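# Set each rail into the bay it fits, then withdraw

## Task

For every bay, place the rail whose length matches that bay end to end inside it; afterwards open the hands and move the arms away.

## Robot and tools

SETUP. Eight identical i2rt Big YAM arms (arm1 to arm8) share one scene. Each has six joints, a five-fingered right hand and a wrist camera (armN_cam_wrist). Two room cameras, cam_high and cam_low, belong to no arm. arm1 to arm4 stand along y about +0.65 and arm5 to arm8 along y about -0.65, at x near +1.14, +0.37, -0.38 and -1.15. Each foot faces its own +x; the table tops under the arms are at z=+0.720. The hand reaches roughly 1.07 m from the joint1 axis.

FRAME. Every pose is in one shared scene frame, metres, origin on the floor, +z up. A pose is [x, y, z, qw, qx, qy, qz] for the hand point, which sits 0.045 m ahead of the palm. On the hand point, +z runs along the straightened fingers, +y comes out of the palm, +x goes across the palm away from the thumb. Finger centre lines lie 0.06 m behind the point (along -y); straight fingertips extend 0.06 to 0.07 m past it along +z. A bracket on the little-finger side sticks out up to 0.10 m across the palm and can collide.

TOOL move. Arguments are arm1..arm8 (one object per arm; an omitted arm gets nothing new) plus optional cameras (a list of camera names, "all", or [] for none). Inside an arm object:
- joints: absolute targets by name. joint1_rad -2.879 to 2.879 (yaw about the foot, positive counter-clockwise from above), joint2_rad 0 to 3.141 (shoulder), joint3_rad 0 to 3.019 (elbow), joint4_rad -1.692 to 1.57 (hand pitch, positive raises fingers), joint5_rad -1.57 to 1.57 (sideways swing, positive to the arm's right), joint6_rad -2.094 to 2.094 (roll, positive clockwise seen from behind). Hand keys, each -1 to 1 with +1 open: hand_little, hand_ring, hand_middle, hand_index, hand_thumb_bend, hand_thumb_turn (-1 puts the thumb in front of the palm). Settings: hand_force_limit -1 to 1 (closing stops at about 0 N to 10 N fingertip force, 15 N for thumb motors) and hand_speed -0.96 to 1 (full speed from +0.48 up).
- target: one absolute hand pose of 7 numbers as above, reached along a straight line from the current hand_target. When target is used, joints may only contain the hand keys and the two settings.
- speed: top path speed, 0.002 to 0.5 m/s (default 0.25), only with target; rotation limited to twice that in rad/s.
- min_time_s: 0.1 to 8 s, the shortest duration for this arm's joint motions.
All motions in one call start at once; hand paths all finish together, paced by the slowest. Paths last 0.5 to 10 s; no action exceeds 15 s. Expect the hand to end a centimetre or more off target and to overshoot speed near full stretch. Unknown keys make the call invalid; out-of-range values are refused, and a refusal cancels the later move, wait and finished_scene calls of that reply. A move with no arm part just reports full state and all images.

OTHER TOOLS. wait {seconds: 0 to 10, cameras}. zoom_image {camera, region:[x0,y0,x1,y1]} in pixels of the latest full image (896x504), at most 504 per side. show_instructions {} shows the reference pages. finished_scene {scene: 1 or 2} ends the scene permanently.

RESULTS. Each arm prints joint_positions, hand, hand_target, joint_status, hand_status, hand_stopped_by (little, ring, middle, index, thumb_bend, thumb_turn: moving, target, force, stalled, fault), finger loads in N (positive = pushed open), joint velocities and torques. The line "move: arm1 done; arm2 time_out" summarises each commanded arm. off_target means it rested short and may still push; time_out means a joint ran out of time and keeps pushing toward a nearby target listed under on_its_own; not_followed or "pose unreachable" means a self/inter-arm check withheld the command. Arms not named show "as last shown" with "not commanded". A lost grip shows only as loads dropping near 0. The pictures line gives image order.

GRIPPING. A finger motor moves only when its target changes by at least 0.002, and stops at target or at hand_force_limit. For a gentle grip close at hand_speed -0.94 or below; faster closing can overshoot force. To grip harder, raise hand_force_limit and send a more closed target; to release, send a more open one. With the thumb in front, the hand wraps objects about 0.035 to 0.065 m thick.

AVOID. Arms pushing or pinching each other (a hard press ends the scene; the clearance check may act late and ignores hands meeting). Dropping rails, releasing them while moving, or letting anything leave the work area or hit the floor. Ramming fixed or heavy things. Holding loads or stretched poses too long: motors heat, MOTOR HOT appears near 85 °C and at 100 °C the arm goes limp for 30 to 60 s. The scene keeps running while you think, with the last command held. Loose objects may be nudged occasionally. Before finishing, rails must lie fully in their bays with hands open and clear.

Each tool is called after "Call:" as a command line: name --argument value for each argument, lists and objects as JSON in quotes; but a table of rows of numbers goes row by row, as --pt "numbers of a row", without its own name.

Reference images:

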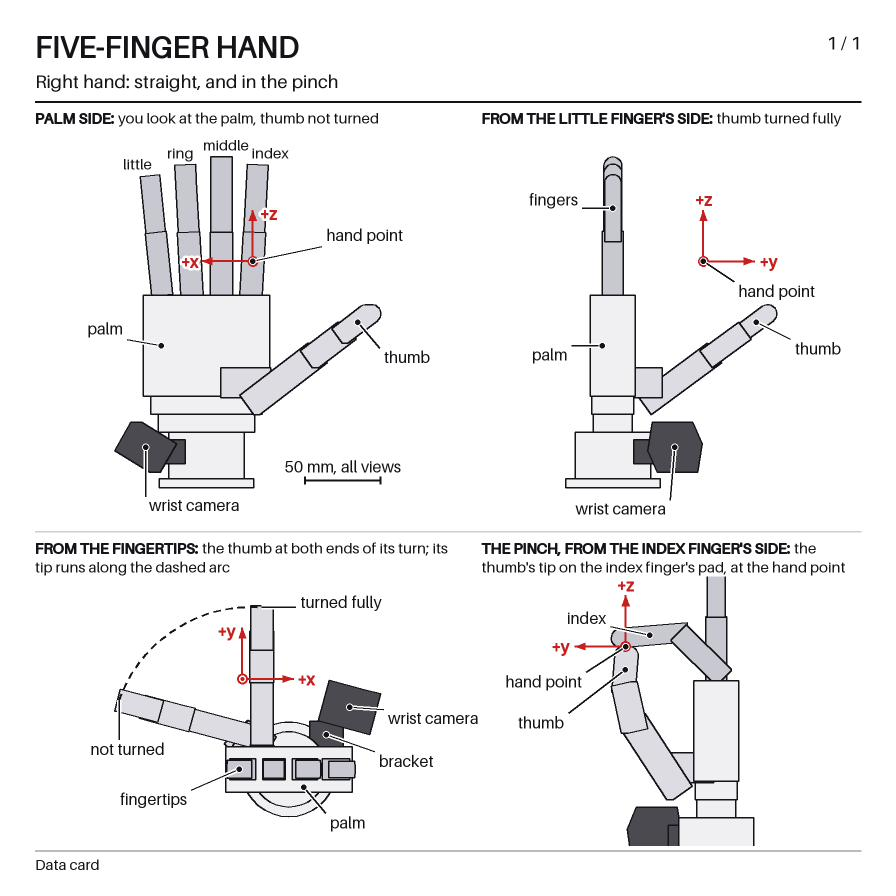

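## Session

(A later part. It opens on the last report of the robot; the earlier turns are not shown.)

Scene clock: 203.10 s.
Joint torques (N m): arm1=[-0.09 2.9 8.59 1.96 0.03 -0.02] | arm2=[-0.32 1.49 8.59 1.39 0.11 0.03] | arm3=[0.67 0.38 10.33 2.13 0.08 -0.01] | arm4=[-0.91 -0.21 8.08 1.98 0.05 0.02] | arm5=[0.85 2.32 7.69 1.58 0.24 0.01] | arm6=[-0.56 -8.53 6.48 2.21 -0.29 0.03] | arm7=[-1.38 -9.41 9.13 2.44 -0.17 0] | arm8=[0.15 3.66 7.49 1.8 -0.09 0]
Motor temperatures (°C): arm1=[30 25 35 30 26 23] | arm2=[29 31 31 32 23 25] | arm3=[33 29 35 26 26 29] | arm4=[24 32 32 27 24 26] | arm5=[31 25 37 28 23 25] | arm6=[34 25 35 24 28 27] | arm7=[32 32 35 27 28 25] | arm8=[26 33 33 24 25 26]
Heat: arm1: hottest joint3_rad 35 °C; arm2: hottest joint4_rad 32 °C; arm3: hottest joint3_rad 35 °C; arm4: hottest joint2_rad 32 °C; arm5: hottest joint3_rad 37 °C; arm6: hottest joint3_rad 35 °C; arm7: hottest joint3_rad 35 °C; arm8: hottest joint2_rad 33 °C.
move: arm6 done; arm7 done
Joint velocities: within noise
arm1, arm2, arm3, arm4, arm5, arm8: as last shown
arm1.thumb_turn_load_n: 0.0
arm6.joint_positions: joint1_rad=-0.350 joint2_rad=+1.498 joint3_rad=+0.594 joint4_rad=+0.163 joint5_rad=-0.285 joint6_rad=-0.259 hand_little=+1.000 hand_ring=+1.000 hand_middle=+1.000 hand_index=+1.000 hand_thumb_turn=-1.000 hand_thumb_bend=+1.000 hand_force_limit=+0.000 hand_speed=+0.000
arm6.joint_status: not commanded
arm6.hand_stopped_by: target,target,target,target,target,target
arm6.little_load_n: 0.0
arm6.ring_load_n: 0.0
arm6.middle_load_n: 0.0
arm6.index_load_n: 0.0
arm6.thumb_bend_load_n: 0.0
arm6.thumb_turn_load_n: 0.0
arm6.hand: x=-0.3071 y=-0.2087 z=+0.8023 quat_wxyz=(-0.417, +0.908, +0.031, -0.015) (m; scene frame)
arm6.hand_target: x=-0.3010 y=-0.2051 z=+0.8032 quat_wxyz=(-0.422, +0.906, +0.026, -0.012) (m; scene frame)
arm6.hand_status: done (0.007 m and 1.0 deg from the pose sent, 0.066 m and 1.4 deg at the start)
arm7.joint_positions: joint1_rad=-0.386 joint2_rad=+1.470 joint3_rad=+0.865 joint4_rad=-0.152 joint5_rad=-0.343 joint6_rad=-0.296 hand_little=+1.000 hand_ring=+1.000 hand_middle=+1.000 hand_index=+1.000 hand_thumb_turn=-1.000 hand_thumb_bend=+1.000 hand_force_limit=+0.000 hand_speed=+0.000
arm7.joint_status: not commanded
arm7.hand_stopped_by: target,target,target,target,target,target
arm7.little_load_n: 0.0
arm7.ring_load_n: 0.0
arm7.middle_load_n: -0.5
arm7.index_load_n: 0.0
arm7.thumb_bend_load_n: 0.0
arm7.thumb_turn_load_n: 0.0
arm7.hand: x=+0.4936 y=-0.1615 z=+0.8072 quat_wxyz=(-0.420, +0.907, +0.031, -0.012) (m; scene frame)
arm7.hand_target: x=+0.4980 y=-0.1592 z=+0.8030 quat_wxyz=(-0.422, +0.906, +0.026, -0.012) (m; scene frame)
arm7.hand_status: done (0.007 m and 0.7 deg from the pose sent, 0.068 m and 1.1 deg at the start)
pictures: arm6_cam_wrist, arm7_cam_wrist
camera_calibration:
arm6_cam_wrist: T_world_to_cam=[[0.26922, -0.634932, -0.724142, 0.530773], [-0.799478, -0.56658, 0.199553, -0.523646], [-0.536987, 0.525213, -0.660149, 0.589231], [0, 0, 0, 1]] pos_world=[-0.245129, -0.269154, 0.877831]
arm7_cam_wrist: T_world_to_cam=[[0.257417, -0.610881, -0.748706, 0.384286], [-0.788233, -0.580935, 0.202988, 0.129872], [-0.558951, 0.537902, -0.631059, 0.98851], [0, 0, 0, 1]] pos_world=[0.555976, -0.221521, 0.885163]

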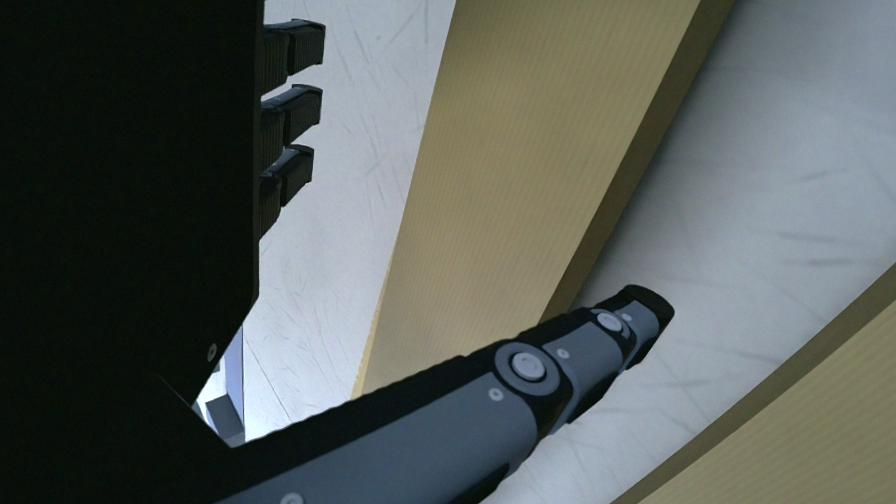

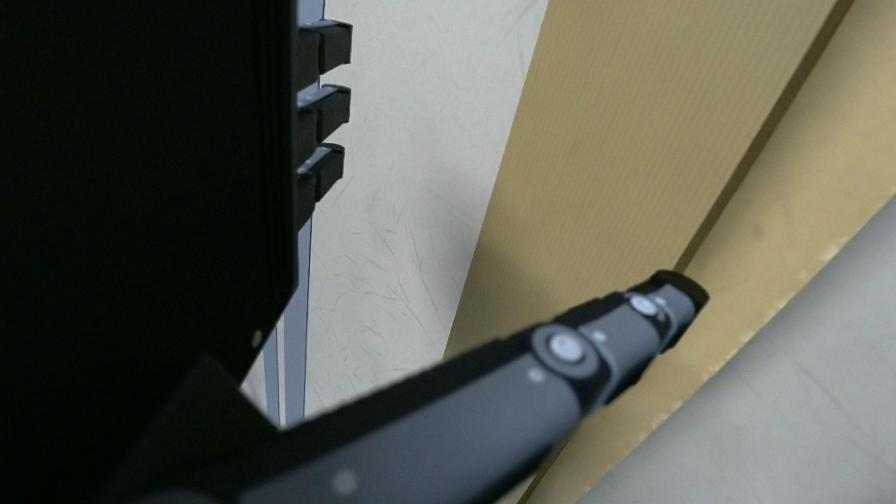

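Call:
move --cameras '["cam_low", "cam_high", "arm5_cam_wrist"]'

Call:
zoom_image --camera "cam_low" --region '[330, 130, 450, 230]'

Call:
zoom_image --camera "arm5_cam_wrist" --region '[560, 60, 896, 400]'

Call:
zoom_image --camera "cam_high" --region '[340, 240, 440, 340]'

Call:
zoom_image --camera "cam_high" --region '[550, 230, 650, 330]'

Scene clock: 276.27 s.
Joint torques (N m): arm1=[-0.03 3.14 8.61 1.98 0.03 -0.03] | arm2=[-0.97 1.44 8.76 1.57 0.12 0.05] | arm3=[0.79 0.73 10.58 2.17 0.02 -0.04] | arm4=[0.09 -0.09 7.82 2.04 0.04 0] | arm5=[0.85 2.37 7.66 1.57 0.25 0.01] | arm6=[-1.03 -8.53 6.52 2.21 -0.27 0.02] | arm7=[-1.73 -9.41 9.03 2.5 -0.14 0.03] | arm8=[0.21 3.66 7.49 1.78 -0.09 0]
Motor temperatures (°C): arm1=[30 25 35 30 26 22] | arm2=[28 31 32 31 23 25] | arm3=[33 29 35 25 25 28] | arm4=[24 32 33 26 23 25] | arm5=[31 25 37 28 22 24] | arm6=[34 25 34 24 27 27] | arm7=[32 32 35 27 27 25] | arm8=[26 32 33 24 25 26]
Heat: arm1: hottest joint3_rad 35 °C; arm2: hottest joint3_rad 32 °C; arm3: hottest joint3_rad 35 °C; arm4: hottest joint3_rad 33 °C; arm5: hottest joint3_rad 37 °C; arm6: hottest joint1_rad 34 °C; arm7: hottest joint3_rad 35 °C; arm8: hottest joint3_rad 33 °C.
Joint velocities: within noise
arm1.joint_positions: joint1_rad=+0.448 joint2_rad=+0.649 joint3_rad=+1.448 joint4_rad=-1.238 joint5_rad=-0.191 joint6_rad=-1.059 hand_little=+1.000 hand_ring=+1.000 hand_middle=+1.000 hand_index=+1.000 hand_thumb_turn=+1.000 hand_thumb_bend=+1.000 hand_force_limit=+0.000 hand_speed=-0.800
arm1.joint_status: not commanded
arm1.hand_stopped_by: target,target,target,target,target,target
arm1.little_load_n: 0.0
arm1.ring_load_n: 0.0
arm1.middle_load_n: 0.0
arm1.index_load_n: -0.5
arm1.thumb_bend_load_n: 0.0
arm1.thumb_turn_load_n: 0.0
arm1.hand: x=+1.2424 y=+0.4371 z=+1.2927 quat_wxyz=(+0.096, +0.600, -0.585, +0.537) (m; scene frame)
arm1.hand_target: x=+1.2418 y=+0.4385 z=+1.3029 quat_wxyz=(+0.100, +0.597, -0.579, +0.546) (m; scene frame)
arm1.hand_status: not commanded
arm2.joint_positions: joint1_rad=+0.263 joint2_rad=+0.624 joint3_rad=+1.419 joint4_rad=-1.522 joint5_rad=+0.296 joint6_rad=-1.071 hand_little=+1.000 hand_ring=+1.000 hand_middle=+1.000 hand_index=+1.000 hand_thumb_turn=+1.000 hand_thumb_bend=+1.000 hand_force_limit=+0.000 hand_speed=-0.800
arm2.joint_status: not commanded
arm2.hand_stopped_by: target,target,target,target,target,target
arm2.little_load_n: 0.0
arm2.ring_load_n: 0.0
arm2.middle_load_n: 0.0
arm2.index_load_n: 0.0
arm2.thumb_bend_load_n: 0.0
arm2.thumb_turn_load_n: -0.5
arm2.hand: x=+0.3323 y=+0.4620 z=+1.2115 quat_wxyz=(+0.280, +0.518, -0.741, +0.322) (m; scene frame)
arm2.hand_target: x=+0.3322 y=+0.4624 z=+1.2207 quat_wxyz=(+0.284, +0.513, -0.738, +0.333) (m; scene frame)
arm2.hand_status: not commanded
arm3.joint_positions: joint1_rad=+0.450 joint2_rad=+0.615 joint3_rad=+1.331 joint4_rad=-1.218 joint5_rad=-0.244 joint6_rad=-1.138 hand_little=+1.000 hand_ring=+1.000 hand_middle=+1.000 hand_index=+1.000 hand_thumb_turn=+1.000 hand_thumb_bend=+1.000 hand_force_limit=+0.000 hand_speed=-0.800
arm3.joint_status: not commanded
arm3.hand_stopped_by: target,target,target,target,target,target
arm3.little_load_n: 0.0
arm3.ring_load_n: 0.0
arm3.middle_load_n: 0.0
arm3.index_load_n: 0.0
arm3.thumb_bend_load_n: 0.0
arm3.thumb_turn_load_n: 0.0
arm3.hand: x=-0.2750 y=+0.4168 z=+1.2633 quat_wxyz=(+0.076, +0.649, -0.559, +0.511) (m; scene frame)
arm3.hand_target: x=-0.2752 y=+0.4173 z=+1.2779 quat_wxyz=(+0.081, +0.644, -0.552, +0.524) (m; scene frame)
arm3.hand_status: not commanded
arm4.joint_positions: joint1_rad=+0.301 joint2_rad=+0.650 joint3_rad=+1.455 joint4_rad=-1.328 joint5_rad=+0.120 joint6_rad=-1.084 hand_little=+1.000 hand_ring=+1.000 hand_middle=+1.000 hand_index=+1.000 hand_thumb_turn=+1.000 hand_thumb_bend=+1.000 hand_force_limit=+0.000 hand_speed=-0.800
arm4.joint_status: not commanded
arm4.hand_stopped_by: target,target,target,target,target,target
arm4.little_load_n: 0.0
arm4.ring_load_n: 0.0
arm4.middle_load_n: 0.0
arm4.index_load_n: 0.0
arm4.thumb_bend_load_n: 0.0
arm4.thumb_turn_load_n: 0.0
arm4.hand: x=-1.1342 y=+0.4175 z=+1.2701 quat_wxyz=(+0.227, +0.544, -0.672, +0.448) (m; scene frame)
arm4.hand_target: x=-1.1347 y=+0.4187 z=+1.2834 quat_wxyz=(+0.232, +0.538, -0.666, +0.461) (m; scene frame)
arm4.hand_status: not commanded
arm5.joint_positions: joint1_rad=-0.215 joint2_rad=+0.600 joint3_rad=+1.456 joint4_rad=-1.142 joint5_rad=+0.216 joint6_rad=-1.223 hand_little=+1.000 hand_ring=+1.000 hand_middle=+1.000 hand_index=+1.000 hand_thumb_turn=+1.000 hand_thumb_bend=+1.000 hand_force_limit=+0.000 hand_speed=-0.800
arm5.joint_status: not commanded
arm5.hand_stopped_by: target,target,target,target,target,target
arm5.little_load_n: 0.0
arm5.ring_load_n: 0.0
arm5.middle_load_n: 0.0
arm5.index_load_n: 0.0
arm5.thumb_bend_load_n: 0.0
arm5.thumb_turn_load_n: 0.0
arm5.hand: x=-1.0107 y=-0.4409 z=+1.3287 quat_wxyz=(-0.400, +0.726, +0.336, +0.447) (m; scene frame)
arm5.hand_target: x=-1.0110 y=-0.4432 z=+1.3396 quat_wxyz=(-0.408, +0.720, +0.331, +0.453) (m; scene frame)
arm5.hand_status: not commanded
arm6.joint_positions: joint1_rad=-0.350 joint2_rad=+1.498 joint3_rad=+0.594 joint4_rad=+0.163 joint5_rad=-0.285 joint6_rad=-0.259 hand_little=+1.000 hand_ring=+1.000 hand_middle=+1.000 hand_index=+1.000 hand_thumb_turn=-1.000 hand_thumb_bend=+1.000 hand_force_limit=+0.000 hand_speed=+0.000
arm6.joint_status: not commanded
arm6.hand_stopped_by: target,target,target,target,target,target
arm6.little_load_n: 0.0
arm6.ring_load_n: 0.0
arm6.middle_load_n: 0.0
arm6.index_load_n: 0.0
arm6.thumb_bend_load_n: 0.0
arm6.thumb_turn_load_n: 0.0
arm6.hand: x=-0.3071 y=-0.2086 z=+0.8024 quat_wxyz=(-0.417, +0.908, +0.031, -0.015) (m; scene frame)
arm6.hand_target: x=-0.3009 y=-0.2050 z=+0.8032 quat_wxyz=(-0.423, +0.906, +0.026, -0.012) (m; scene frame)
arm6.hand_status: done (0.007 m and 1.0 deg from the pose sent, 0.066 m and 1.4 deg at the start)
arm7.joint_positions: joint1_rad=-0.386 joint2_rad=+1.470 joint3_rad=+0.865 joint4_rad=-0.152 joint5_rad=-0.343 joint6_rad=-0.296 hand_little=+1.000 hand_ring=+1.000 hand_middle=+1.000 hand_index=+1.000 hand_thumb_turn=-1.000 hand_thumb_bend=+1.000 hand_force_limit=+0.000 hand_speed=+0.000
arm7.joint_status: not commanded
arm7.hand_stopped_by: target,target,target,target,target,target
arm7.little_load_n: 0.0
arm7.ring_load_n: 0.0
arm7.middle_load_n: 0.0
arm7.index_load_n: 0.0
arm7.thumb_bend_load_n: 0.0
arm7.thumb_turn_load_n: 0.0
arm7.hand: x=+0.4937 y=-0.1615 z=+0.8072 quat_wxyz=(-0.420, +0.907, +0.031, -0.012) (m; scene frame)
arm7.hand_target: x=+0.4980 y=-0.1591 z=+0.8030 quat_wxyz=(-0.422, +0.906, +0.026, -0.012) (m; scene frame)
arm7.hand_status: done (0.007 m and 0.7 deg from the pose sent, 0.068 m and 1.1 deg at the start)
arm8.joint_positions: joint1_rad=+0.383 joint2_rad=+0.599 joint3_rad=+1.336 joint4_rad=-1.288 joint5_rad=-0.258 joint6_rad=-1.200 hand_little=+1.000 hand_ring=+1.000 hand_middle=+1.000 hand_index=+1.000 hand_thumb_turn=+1.000 hand_thumb_bend=+1.000 hand_force_limit=+0.000 hand_speed=-0.800
arm8.joint_status: not commanded
arm8.hand_stopped_by: target,target,target,target,target,target
arm8.little_load_n: 0.0
arm8.ring_load_n: 0.0
arm8.middle_load_n: 0.0
arm8.index_load_n: 0.0
arm8.thumb_bend_load_n: 0.0
arm8.thumb_turn_load_n: 0.0
arm8.hand: x=+1.0475 y=-0.4275 z=+1.2278 quat_wxyz=(-0.482, +0.580, +0.650, +0.094) (m; scene frame)
arm8.hand_target: x=+1.0478 y=-0.4281 z=+1.2375 quat_wxyz=(-0.490, +0.576, +0.647, +0.099) (m; scene frame)
arm8.hand_status: not commanded
pictures: arm5_cam_wrist, cam_high, cam_low

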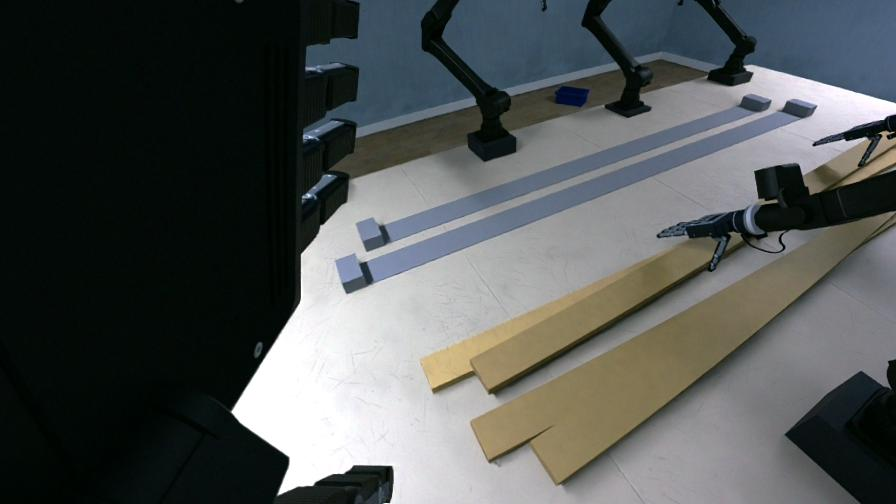

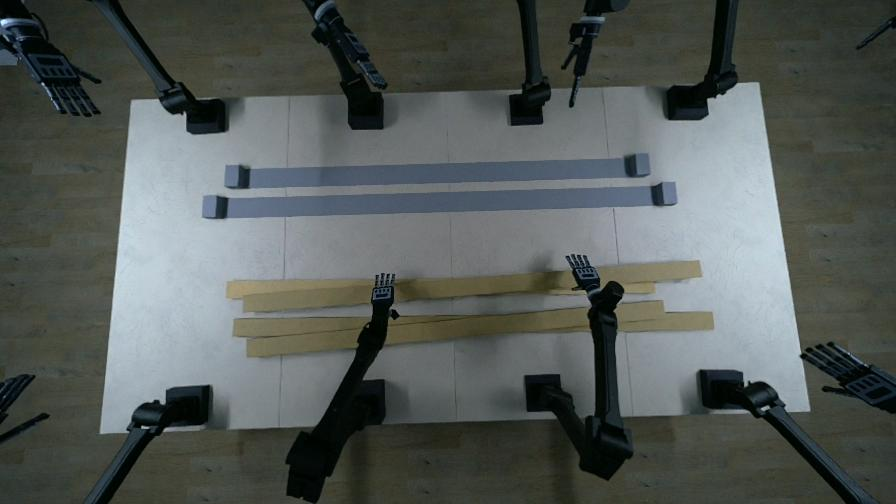

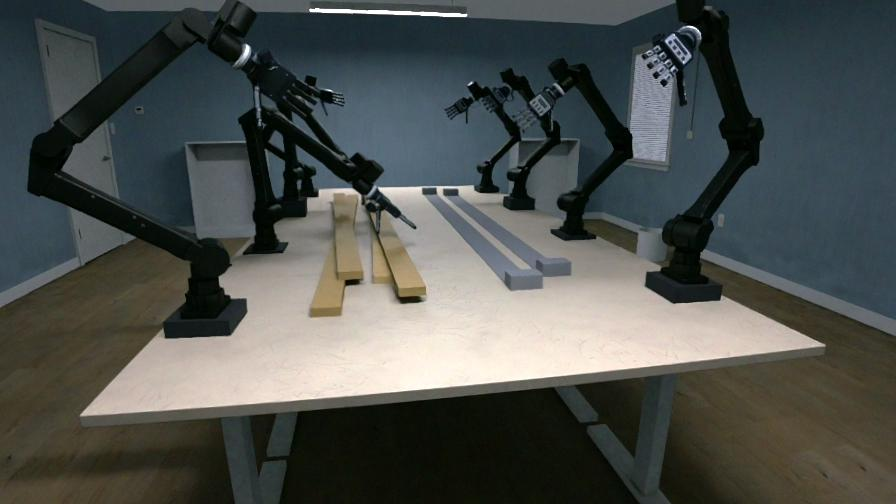

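Scaled by 4.200.

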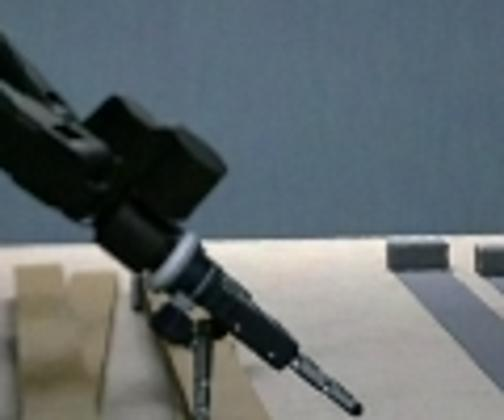

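Scaled by 1.482.

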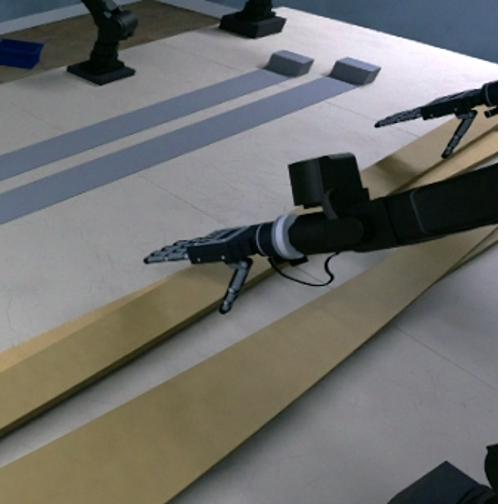

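Scaled by 5.040.

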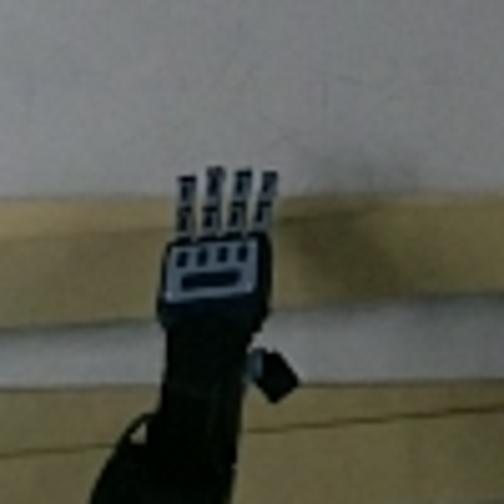

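Scaled by 5.040.

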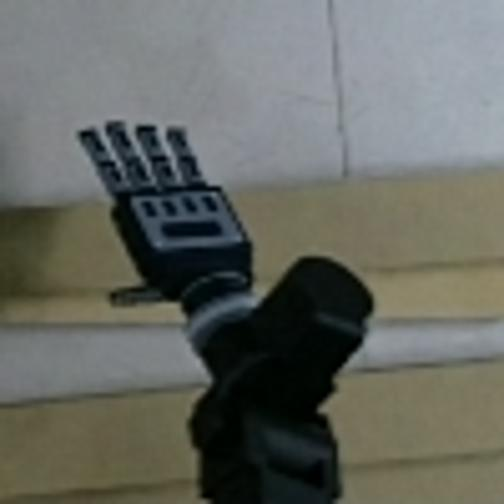

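Call:
move --arm6 '{"target": [-0.301, -0.205, 0.79, 0.4224, -0.9059, -0.0259, 0.0121], "speed": 0.1}' --arm7 '{"target": [0.498, -0.180, 0.78, 0.4224, -0.9059, -0.0259, 0.0121], "speed": 0.1}' --cameras '["arm6_cam_wrist", "arm7_cam_wrist"]'

Call:
zoom_image --camera "arm6_cam_wrist" --region '[500, 150, 700, 400]'

Call:
zoom_image --camera "arm7_cam_wrist" --region '[540, 130, 740, 380]'

Scene clock: 291.40 s.
Joint torques (N m): arm1=[0.03 2.84 8.54 1.94 0.03 -0.02] | arm2=[-1.08 1.03 8.59 1.57 0.1 0.1] | arm3=[0.85 0.26 10.58 2.18 -0.02 -0.04] | arm4=[-0.03 0.44 8.13 1.98 0.08 0.04] | arm5=[0.97 2.37 7.66 1.55 0.24 0] | arm6=[-0.56 -8.47 5.52 2.26 -0.23 0.06] | arm7=[-1.44 -9.17 8.03 2.47 -0.16 -0.12] | arm8=[0.21 3.66 7.5 1.8 -0.08 0]
Motor temperatures (°C): arm1=[30 25 35 30 25 22] | arm2=[28 31 32 31 23 25] | arm3=[33 29 35 25 25 28] | arm4=[24 32 33 26 23 25] | arm5=[31 25 37 28 22 24] | arm6=[34 25 34 24 27 27] | arm7=[32 32 35 27 27 25] | arm8=[26 32 33 24 25 26]
Heat: arm1: hottest joint3_rad 35 °C; arm2: hottest joint3_rad 32 °C; arm3: hottest joint3_rad 35 °C; arm4: hottest joint3_rad 33 °C; arm5: hottest joint3_rad 37 °C; arm6: hottest joint1_rad 34 °C; arm7: hottest joint3_rad 35 °C; arm8: hottest joint3_rad 33 °C.
move: arm6 done; arm7 done
Joint velocities: within noise
arm1, arm2, arm3, arm4, arm5, arm8: as last shown
arm2.thumb_turn_load_n: 0.0
arm6.joint_positions: joint1_rad=-0.350 joint2_rad=+1.534 joint3_rad=+0.594 joint4_rad=+0.212 joint5_rad=-0.285 joint6_rad=-0.259 hand_little=+1.000 hand_ring=+1.000 hand_middle=+1.000 hand_index=+1.000 hand_thumb_turn=-1.000 hand_thumb_bend=+1.000 hand_force_limit=+0.000 hand_speed=+0.000
arm6.joint_status: not commanded
arm6.hand_stopped_by: target,target,target,target,target,target
arm6.little_load_n: 0.0
arm6.ring_load_n: 0.0
arm6.middle_load_n: 0.0
arm6.index_load_n: 0.0
arm6.thumb_bend_load_n: 0.0
arm6.thumb_turn_load_n: 0.0
arm6.hand: x=-0.3055 y=-0.2035 z=+0.7940 quat_wxyz=(-0.422, +0.906, +0.032, -0.013) (m; scene frame)
arm6.hand_target: x=-0.3010 y=-0.2050 z=+0.7902 quat_wxyz=(-0.423, +0.906, +0.026, -0.012) (m; scene frame)
arm6.hand_status: done (0.006 m and 0.7 deg from the pose sent, 0.014 m and 1.0 deg at the start)
arm7.joint_positions: joint1_rad=-0.404 joint2_rad=+1.470 joint3_rad=+0.793 joint4_rad=-0.081 joint5_rad=-0.356 joint6_rad=-0.296 hand_little=+1.000 hand_ring=+1.000 hand_middle=+1.000 hand_index=+1.000 hand_thumb_turn=-1.000 hand_thumb_bend=+1.000 hand_force_limit=+0.000 hand_speed=+0.000
arm7.joint_status: not commanded
arm7.hand_stopped_by: target,target,target,target,target,target
arm7.little_load_n: -0.5
arm7.ring_load_n: 0.0
arm7.middle_load_n: 0.0
arm7.index_load_n: 0.0
arm7.thumb_bend_load_n: 0.0
arm7.thumb_turn_load_n: 0.0
arm7.hand: x=+0.4942 y=-0.1788 z=+0.7858 quat_wxyz=(-0.421, +0.906, +0.026, -0.014) (m; scene frame)
arm7.hand_target: x=+0.4979 y=-0.1801 z=+0.7800 quat_wxyz=(-0.422, +0.906, +0.026, -0.012) (m; scene frame)
arm7.hand_status: done (0.007 m and 0.3 deg from the pose sent, 0.033 m and 0.7 deg at the start)
pictures: arm6_cam_wrist, arm7_cam_wrist
camera_calibration:
arm6_cam_wrist: T_world_to_cam=[[0.271918, -0.626571, -0.73039, 0.535093], [-0.800271, -0.56875, 0.189973, -0.510843], [-0.534441, 0.532853, -0.65608, 0.580963], [0, 0, 0, 1]] pos_world=[-0.243823, -0.264836, 0.869031]
arm7_cam_wrist: T_world_to_cam=[[0.245298, -0.610767, -0.752856, 0.366978], [-0.791375, -0.574714, 0.208397, 0.123], [-0.559959, 0.544672, -0.624322, 0.981068], [0, 0, 0, 1]] pos_world=[0.556678, -0.239533, 0.863151]

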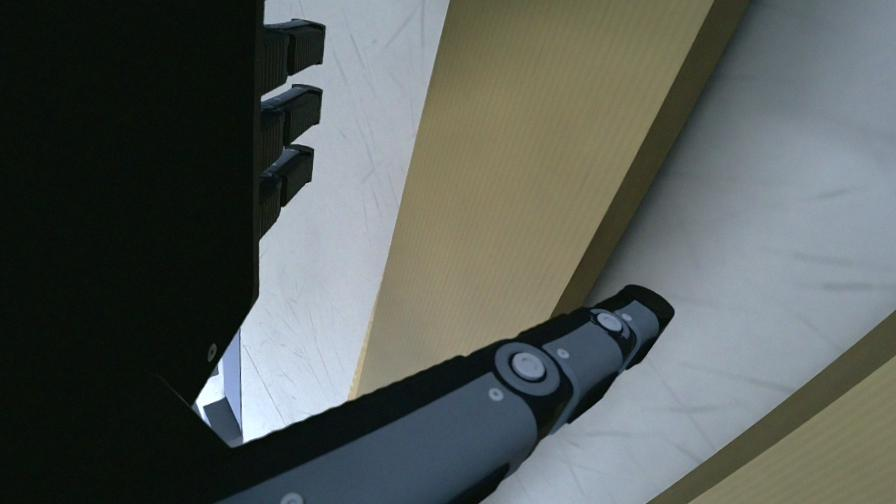

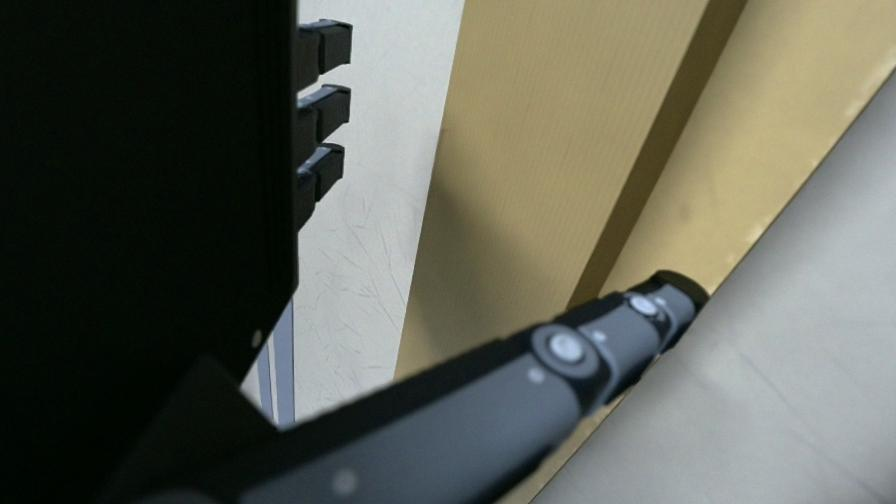

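Scaled by 2.016.

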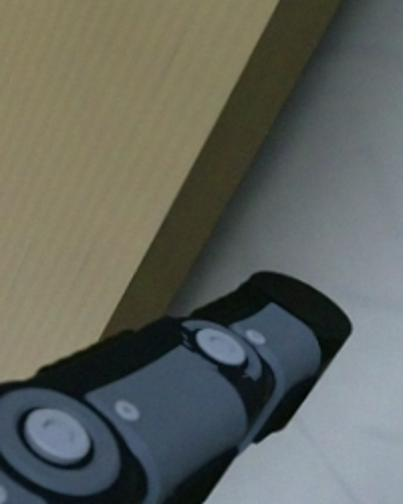

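Scaled by 2.016.

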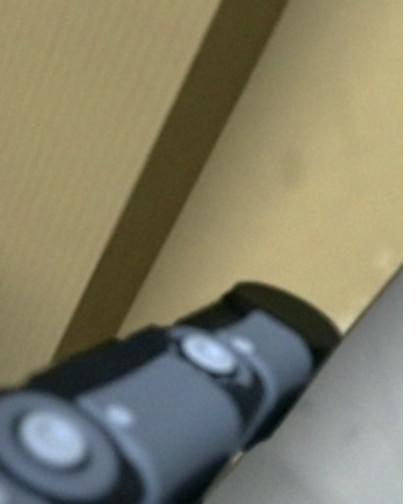

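Call:
move --arm6 '{"target": [-0.301, -0.209, 0.780, 0.4224, -0.9059, -0.0259, 0.0121], "speed": 0.1}' --arm7 '{"target": [0.498, -0.183, 0.762, 0.4224, -0.9059, -0.0259, 0.0121], "speed": 0.1}' --cameras '["arm6_cam_wrist", "arm7_cam_wrist", "arm5_cam_wrist"]'

Call:
zoom_image --camera "arm5_cam_wrist" --region '[640, 190, 780, 300]'

Scene clock: 299.73 s.
Joint torques (N m): arm1=[-0.09 3.02 8.64 1.98 0.01 -0.02] | arm2=[0.09 1.67 8.76 1.42 0.1 0] | arm3=[0.67 0.67 10.43 2.24 0.06 0.01] | arm4=[-0.44 0.44 8.06 2.13 0.05 0.02] | arm5=[0.85 2.37 7.68 1.59 0.25 0.01] | arm6=[-0.67 -8.7 5.42 2.32 -0.24 0.04] | arm7=[-1.61 -8.29 7.79 2.45 -0.16 -0.14] | arm8=[0.21 3.66 7.47 1.78 -0.09 0]
Motor temperatures (°C): arm1=[29 25 35 30 25 22] | arm2=[28 31 32 31 23 25] | arm3=[33 28 35 25 25 28] | arm4=[24 31 33 26 23 25] | arm5=[31 25 37 28 22 24] | arm6=[34 25 34 24 27 27] | arm7=[32 32 35 27 27 25] | arm8=[26 32 33 24 25 26]
Heat: arm1: hottest joint3_rad 35 °C; arm2: hottest joint3_rad 32 °C; arm3: hottest joint3_rad 35 °C; arm4: hottest joint3_rad 33 °C; arm5: hottest joint3_rad 37 °C; arm6: hottest joint1_rad 34 °C; arm7: hottest joint3_rad 35 °C; arm8: hottest joint3_rad 33 °C.
move: arm6 done; arm7 off_target
Joint velocities: within noise
arm1, arm2, arm3, arm4, arm5, arm8: as last shown
arm1.index_load_n: 0.0
arm5.little_load_n: 0.5
arm6.joint_positions: joint1_rad=-0.353 joint2_rad=+1.558 joint3_rad=+0.576 joint4_rad=+0.250 joint5_rad=-0.287 joint6_rad=-0.259 hand_little=+1.000 hand_ring=+1.000 hand_middle=+1.000 hand_index=+1.000 hand_thumb_turn=-1.000 hand_thumb_bend=+1.000 hand_force_limit=+0.000 hand_speed=+0.000
arm6.joint_status: not commanded
arm6.hand_stopped_by: target,target,target,target,target,target
arm6.little_load_n: 0.0
arm6.ring_load_n: 0.0
arm6.middle_load_n: 0.0
arm6.index_load_n: 0.0
arm6.thumb_bend_load_n: 0.0
arm6.thumb_turn_load_n: 0.0
arm6.hand: x=-0.3063 y=-0.2086 z=+0.7830 quat_wxyz=(-0.421, +0.906, +0.031, -0.014) (m; scene frame)
arm6.hand_target: x=-0.3011 y=-0.2090 z=+0.7801 quat_wxyz=(-0.422, +0.906, +0.026, -0.012) (m; scene frame)
arm6.hand_status: done (0.006 m and 0.7 deg from the pose sent, 0.016 m and 0.7 deg at the start)
arm7.joint_positions: joint1_rad=-0.407 joint2_rad=+1.489 joint3_rad=+0.765 joint4_rad=-0.024 joint5_rad=-0.358 joint6_rad=-0.296 hand_little=+1.000 hand_ring=+1.000 hand_middle=+1.000 hand_index=+1.000 hand_thumb_turn=-1.000 hand_thumb_bend=+1.000 hand_force_limit=+0.000 hand_speed=+0.000
arm7.joint_status: not commanded
arm7.hand_stopped_by: target,target,target,target,target,target
arm7.little_load_n: 0.0
arm7.ring_load_n: 0.0
arm7.middle_load_n: 0.0
arm7.index_load_n: 0.0
arm7.thumb_bend_load_n: 0.0
arm7.thumb_turn_load_n: 0.0
arm7.hand: x=+0.4943 y=-0.1808 z=+0.7732 quat_wxyz=(-0.426, +0.904, +0.026, -0.013) (m; scene frame)
arm7.hand_target: x=+0.4978 y=-0.1833 z=+0.7623 quat_wxyz=(-0.422, +0.906, +0.026, -0.012) (m; scene frame)
arm7.hand_status: off_target (0.012 m and 0.5 deg from the pose sent, 0.025 m and 0.3 deg at the start)
pictures: arm5_cam_wrist, arm6_cam_wrist, arm7_cam_wrist
camera_calibration:
arm6_cam_wrist: T_world_to_cam=[[0.269268, -0.62886, -0.729404, 0.522042], [-0.800331, -0.567396, 0.193732, -0.514899], [-0.535691, 0.531598, -0.656078, 0.575393], [0, 0, 0, 1]] pos_world=[-0.244426, -0.269738, 0.858034]
arm7_cam_wrist: T_world_to_cam=[[0.247111, -0.603169, -0.758369, 0.360979], [-0.792428, -0.576215, 0.200083, 0.131252], [-0.557668, 0.55151, -0.620357, 0.97132], [0, 0, 0, 1]] pos_world=[0.556479, -0.242333, 0.850059]

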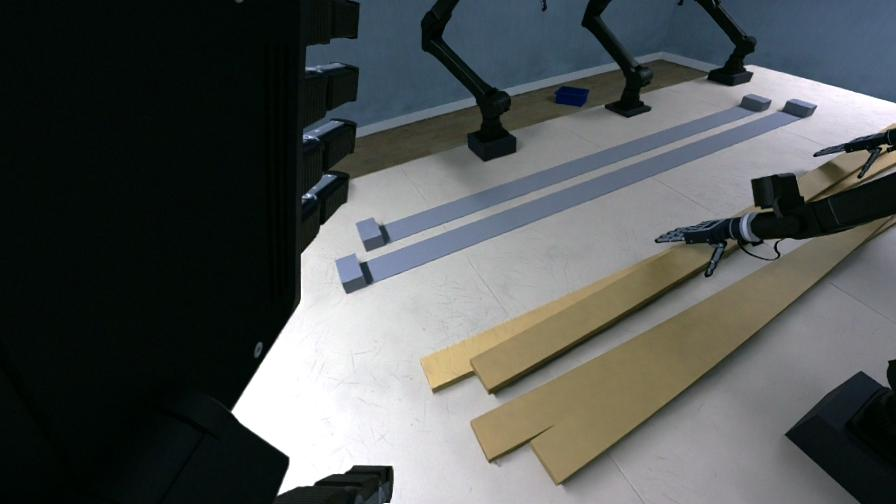

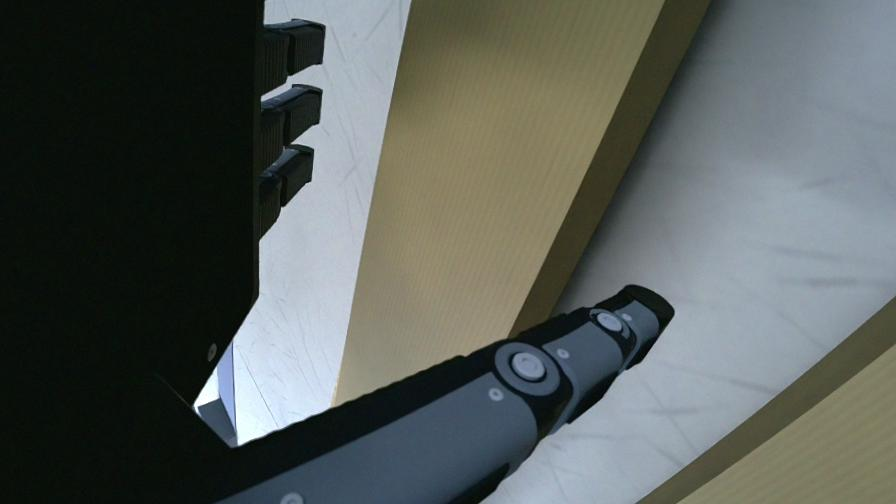

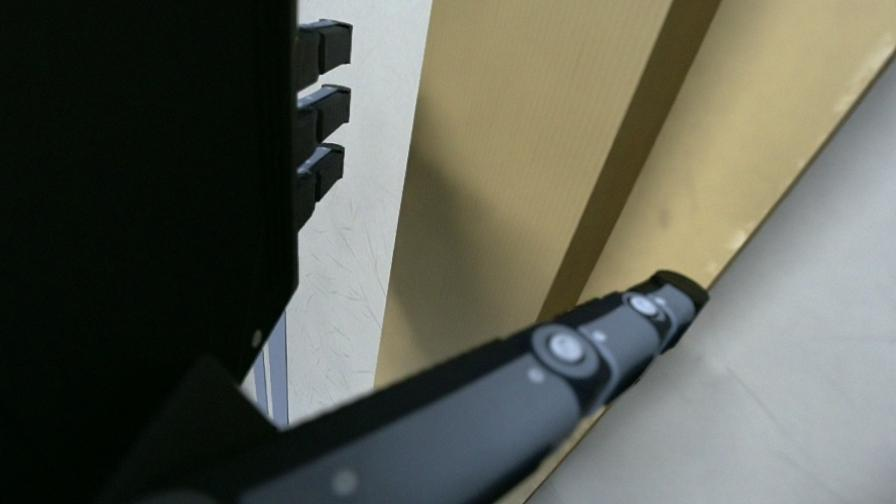

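Scaled by 3.600.

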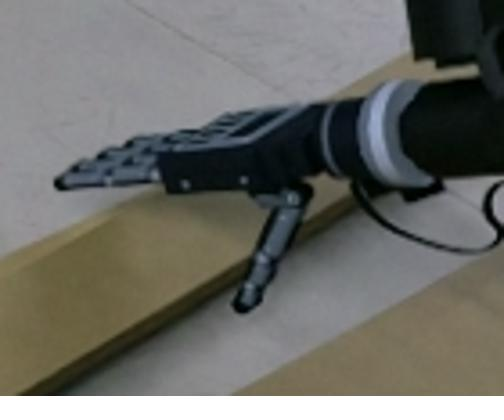

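Call:
move --arm6 '{"target": [-0.301, -0.209, 0.760, 0.4224, -0.9059, -0.0259, 0.0121], "speed": 0.1}' --arm7 '{"target": [0.498, -0.183, 0.770, 0.4224, -0.9059, -0.0259, 0.0121], "speed": 0.1}' --cameras '["arm6_cam_wrist", "arm7_cam_wrist", "arm5_cam_wrist"]'

Call:
zoom_image --camera "arm5_cam_wrist" --region '[640, 190, 780, 300]'

Scene clock: 310.60 s.
Joint torques (N m): arm1=[0.21 3.14 8.62 1.98 0.01 -0.03] | arm2=[-0.38 0.67 8.83 1.4 0.17 0.1] | arm3=[0.44 0.5 10.36 2.26 0.06 -0.04] | arm4=[-0.56 -0.5 8.03 2.1 0.04 0.07] | arm5=[0.85 2.37 7.66 1.58 0.25 0] | arm6=[-1.2 -8.82 5.05 2.17 -0.3 0.03] | arm7=[-1.61 -9.7 8.53 1.42 -0.17 -0.14] | arm8=[0.21 3.6 7.49 1.78 -0.09 0]
Motor temperatures (°C): arm1=[29 25 35 29 25 22] | arm2=[28 31 32 31 23 25] | arm3=[33 28 35 25 25 28] | arm4=[24 31 33 26 23 25] | arm5=[31 25 37 28 22 24] | arm6=[34 25 33 24 27 27] | arm7=[31 32 34 27 27 25] | arm8=[26 32 33 24 25 25]
Heat: arm1: hottest joint3_rad 35 °C; arm2: hottest joint3_rad 32 °C; arm3: hottest joint3_rad 35 °C; arm4: hottest joint3_rad 33 °C; arm5: hottest joint3_rad 37 °C; arm6: hottest joint1_rad 34 °C; arm7: hottest joint3_rad 34 °C; arm8: hottest joint3_rad 33 °C.
move: arm6 done; arm7 done
Joint velocities: within noise
arm1, arm2, arm3, arm4, arm5, arm8: as last shown
arm5.little_load_n: 0.0
arm6.joint_positions: joint1_rad=-0.354 joint2_rad=+1.625 joint3_rad=+0.566 joint4_rad=+0.326 joint5_rad=-0.287 joint6_rad=-0.259 hand_little=+1.000 hand_ring=+1.000 hand_middle=+1.000 hand_index=+1.000 hand_thumb_turn=-1.000 hand_thumb_bend=+1.000 hand_force_limit=+0.000 hand_speed=+0.000
arm6.joint_status: not commanded
arm6.hand_stopped_by: target,target,target,target,target,target
arm6.little_load_n: 0.0
arm6.ring_load_n: 0.0
arm6.middle_load_n: 0.0
arm6.index_load_n: 0.0
arm6.thumb_bend_load_n: 0.0
arm6.thumb_turn_load_n: 0.0
arm6.hand: x=-0.3063 y=-0.2087 z=+0.7625 quat_wxyz=(-0.421, +0.907, +0.031, -0.014) (m; scene frame)
arm6.hand_target: x=-0.3010 y=-0.2090 z=+0.7601 quat_wxyz=(-0.422, +0.906, +0.026, -0.012) (m; scene frame)
arm6.hand_status: done (0.006 m and 0.7 deg from the pose sent, 0.024 m and 0.6 deg at the start)
arm7.joint_positions: joint1_rad=-0.407 joint2_rad=+1.489 joint3_rad=+0.765 joint4_rad=-0.024 joint5_rad=-0.359 joint6_rad=-0.296 hand_little=+1.000 hand_ring=+1.000 hand_middle=+1.000 hand_index=+1.000 hand_thumb_turn=-1.000 hand_thumb_bend=+1.000 hand_force_limit=+0.000 hand_speed=+0.000
arm7.joint_status: not commanded
arm7.hand_stopped_by: target,target,target,target,target,target
arm7.little_load_n: 0.0
arm7.ring_load_n: 0.0
arm7.middle_load_n: 0.0
arm7.index_load_n: 0.0
arm7.thumb_bend_load_n: 0.0
arm7.thumb_turn_load_n: 0.0
arm7.hand: x=+0.4942 y=-0.1808 z=+0.7732 quat_wxyz=(-0.426, +0.904, +0.026, -0.013) (m; scene frame)
arm7.hand_target: x=+0.4978 y=-0.1830 z=+0.7701 quat_wxyz=(-0.422, +0.906, +0.026, -0.012) (m; scene frame)
arm7.hand_status: done (0.005 m and 0.5 deg from the pose sent, 0.005 m and 0.5 deg at the start)
pictures: arm5_cam_wrist, arm6_cam_wrist, arm7_cam_wrist
camera_calibration:
arm6_cam_wrist: T_world_to_cam=[[0.268753, -0.629708, -0.728862, 0.506217], [-0.800489, -0.566878, 0.194596, -0.511607], [-0.535714, 0.531148, -0.656424, 0.56216], [0, 0, 0, 1]] pos_world=[-0.244427, -0.269839, 0.837534]
arm7_cam_wrist: T_world_to_cam=[[0.247063, -0.602989, -0.758528, 0.361184], [-0.79225, -0.576426, 0.200182, 0.131017], [-0.557943, 0.551486, -0.620131, 0.971275], [0, 0, 0, 1]] pos_world=[0.556479, -0.242333, 0.850059]

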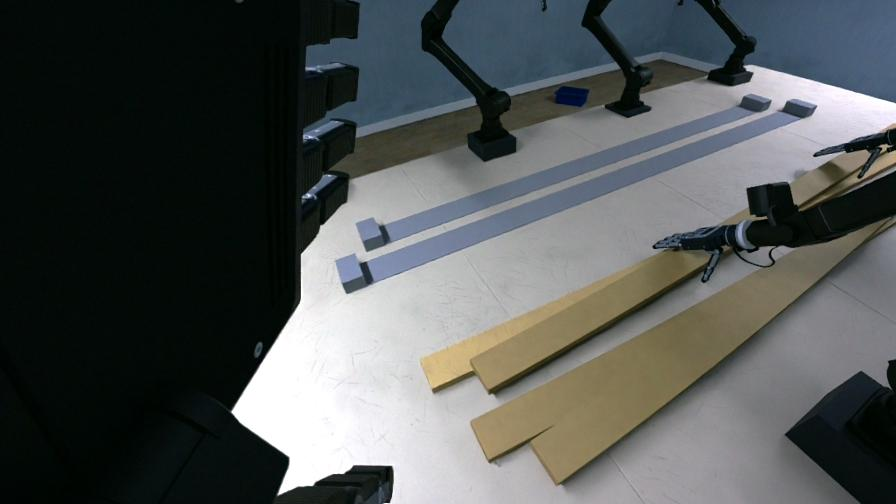

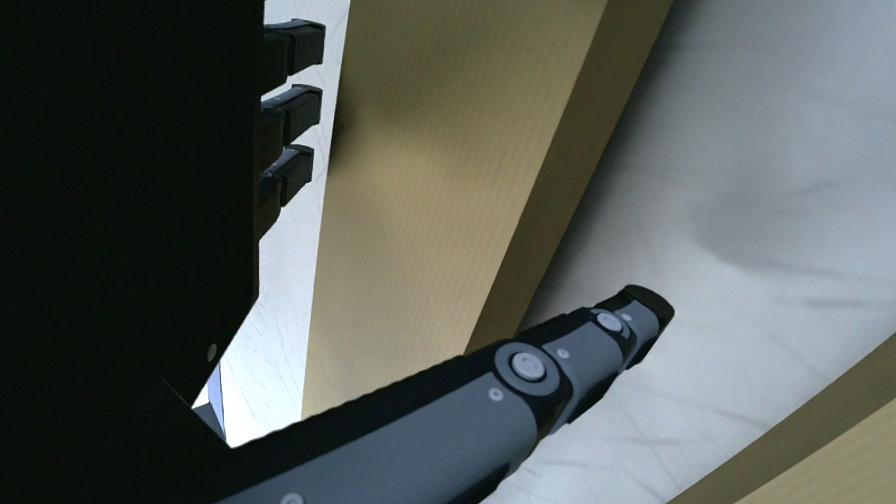

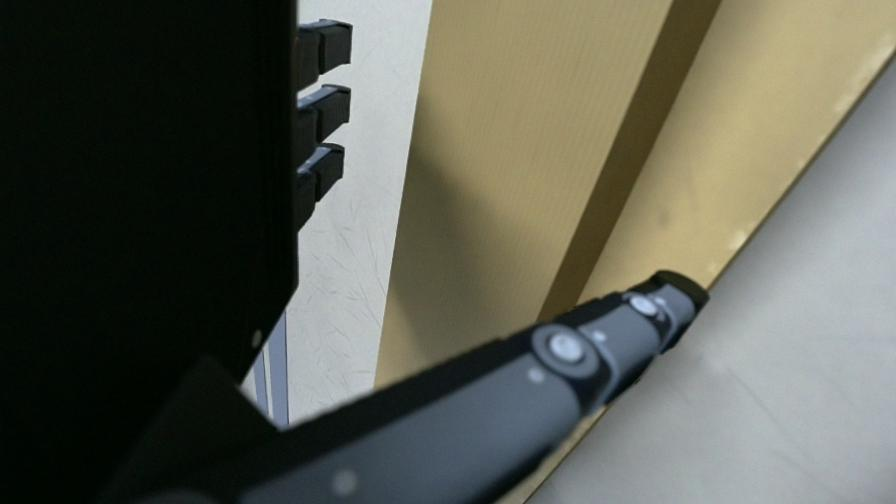

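Scaled by 3.600.

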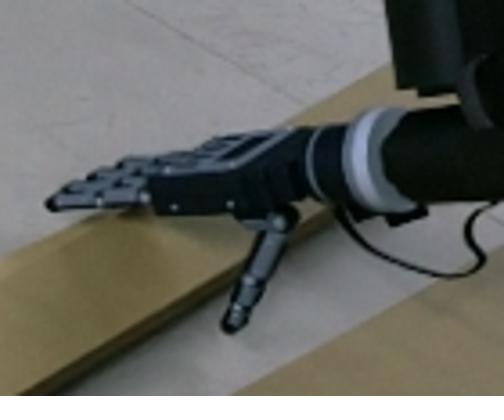

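Call:
move --arm7 '{"target": [0.498, -0.183, 0.755, 0.4224, -0.9059, -0.0259, 0.0121], "speed": 0.1}' --cameras '["arm7_cam_wrist"]'

Call:
zoom_image --camera "arm7_cam_wrist" --region '[540, 180, 800, 400]'

Scene clock: 337.93 s.
Joint torques (N m): arm1=[0.03 3.14 8.55 1.96 0.02 -0.03] | arm2=[-0.03 1.49 8.73 1.22 0.09 0.09] | arm3=[0.73 0.38 10.58 2.06 0.05 -0.06] | arm4=[-0.5 0.38 8.34 1.92 0.13 0.02] | arm5=[0.91 2.37 7.66 1.57 0.24 0.01] | arm6=[-0.62 -8.59 4.92 2.29 -0.27 0.01] | arm7=[-1.49 -8.23 7.68 2.62 -0.15 -0.14] | arm8=[0.21 3.72 7.49 1.8 -0.09 0]
Motor temperatures (°C): arm1=[29 25 35 29 25 22] | arm2=[28 31 32 31 23 25] | arm3=[32 28 36 25 25 28] | arm4=[24 31 33 26 23 25] | arm5=[31 25 37 28 22 24] | arm6=[34 25 33 24 27 27] | arm7=[31 32 33 26 27 25] | arm8=[26 32 34 24 25 25]
Heat: arm1: hottest joint3_rad 35 °C; arm2: hottest joint3_rad 32 °C; arm3: hottest joint3_rad 36 °C; arm4: hottest joint3_rad 33 °C; arm5: hottest joint3_rad 37 °C; arm6: hottest joint1_rad 34 °C; arm7: hottest joint3_rad 33 °C; arm8: hottest joint3_rad 34 °C.
move: arm7 off_target
Joint velocities: within noise
arm1, arm2, arm3, arm4, arm5, arm6, arm8: as last shown
arm4.thumb_bend_load_n: -0.5
arm7.joint_positions: joint1_rad=-0.407 joint2_rad=+1.504 joint3_rad=+0.758 joint4_rad=-0.001 joint5_rad=-0.359 joint6_rad=-0.296 hand_little=+1.000 hand_ring=+1.000 hand_middle=+1.000 hand_index=+1.000 hand_thumb_turn=-1.000 hand_thumb_bend=+1.000 hand_force_limit=+0.000 hand_speed=+0.000
arm7.joint_status: not commanded
arm7.hand_stopped_by: target,target,target,target,target,target
arm7.little_load_n: 0.0
arm7.ring_load_n: 0.0
arm7.middle_load_n: 0.0
arm7.index_load_n: 0.0
arm7.thumb_bend_load_n: 0.0
arm7.thumb_turn_load_n: 0.0
arm7.hand: x=+0.4944 y=-0.1806 z=+0.7665 quat_wxyz=(-0.426, +0.904, +0.026, -0.013) (m; scene frame)
arm7.hand_target: x=+0.4977 y=-0.1833 z=+0.7553 quat_wxyz=(-0.422, +0.906, +0.026, -0.012) (m; scene frame)
arm7.hand_status: off_target (0.012 m and 0.5 deg from the pose sent, 0.019 m and 0.5 deg at the start)
pictures: arm7_cam_wrist
camera_calibration:
arm7_cam_wrist: T_world_to_cam=[[0.247315, -0.602483, -0.758848, 0.356315], [-0.792309, -0.576567, 0.199542, 0.133054], [-0.557747, 0.551892, -0.619946, 0.966892], [0, 0, 0, 1]] pos_world=[0.556579, -0.242232, 0.84326]

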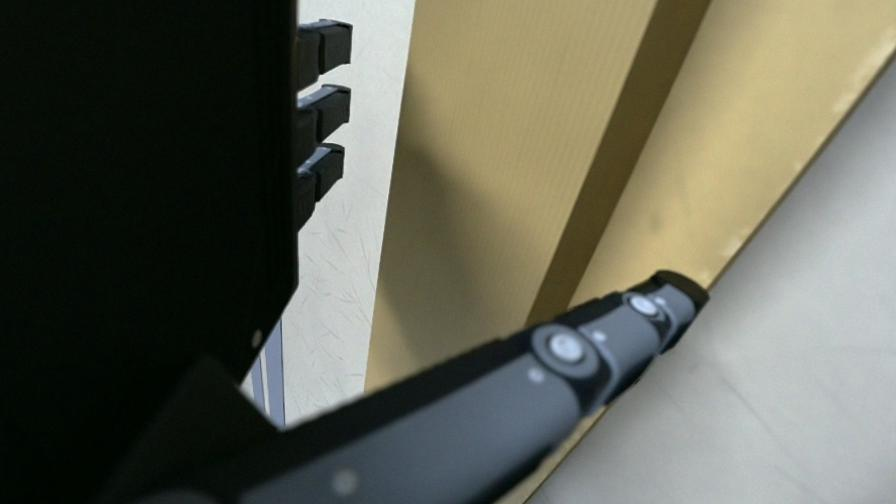

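Scaled by 1.938.

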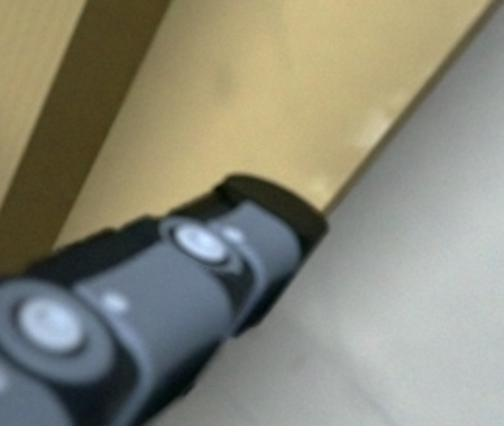

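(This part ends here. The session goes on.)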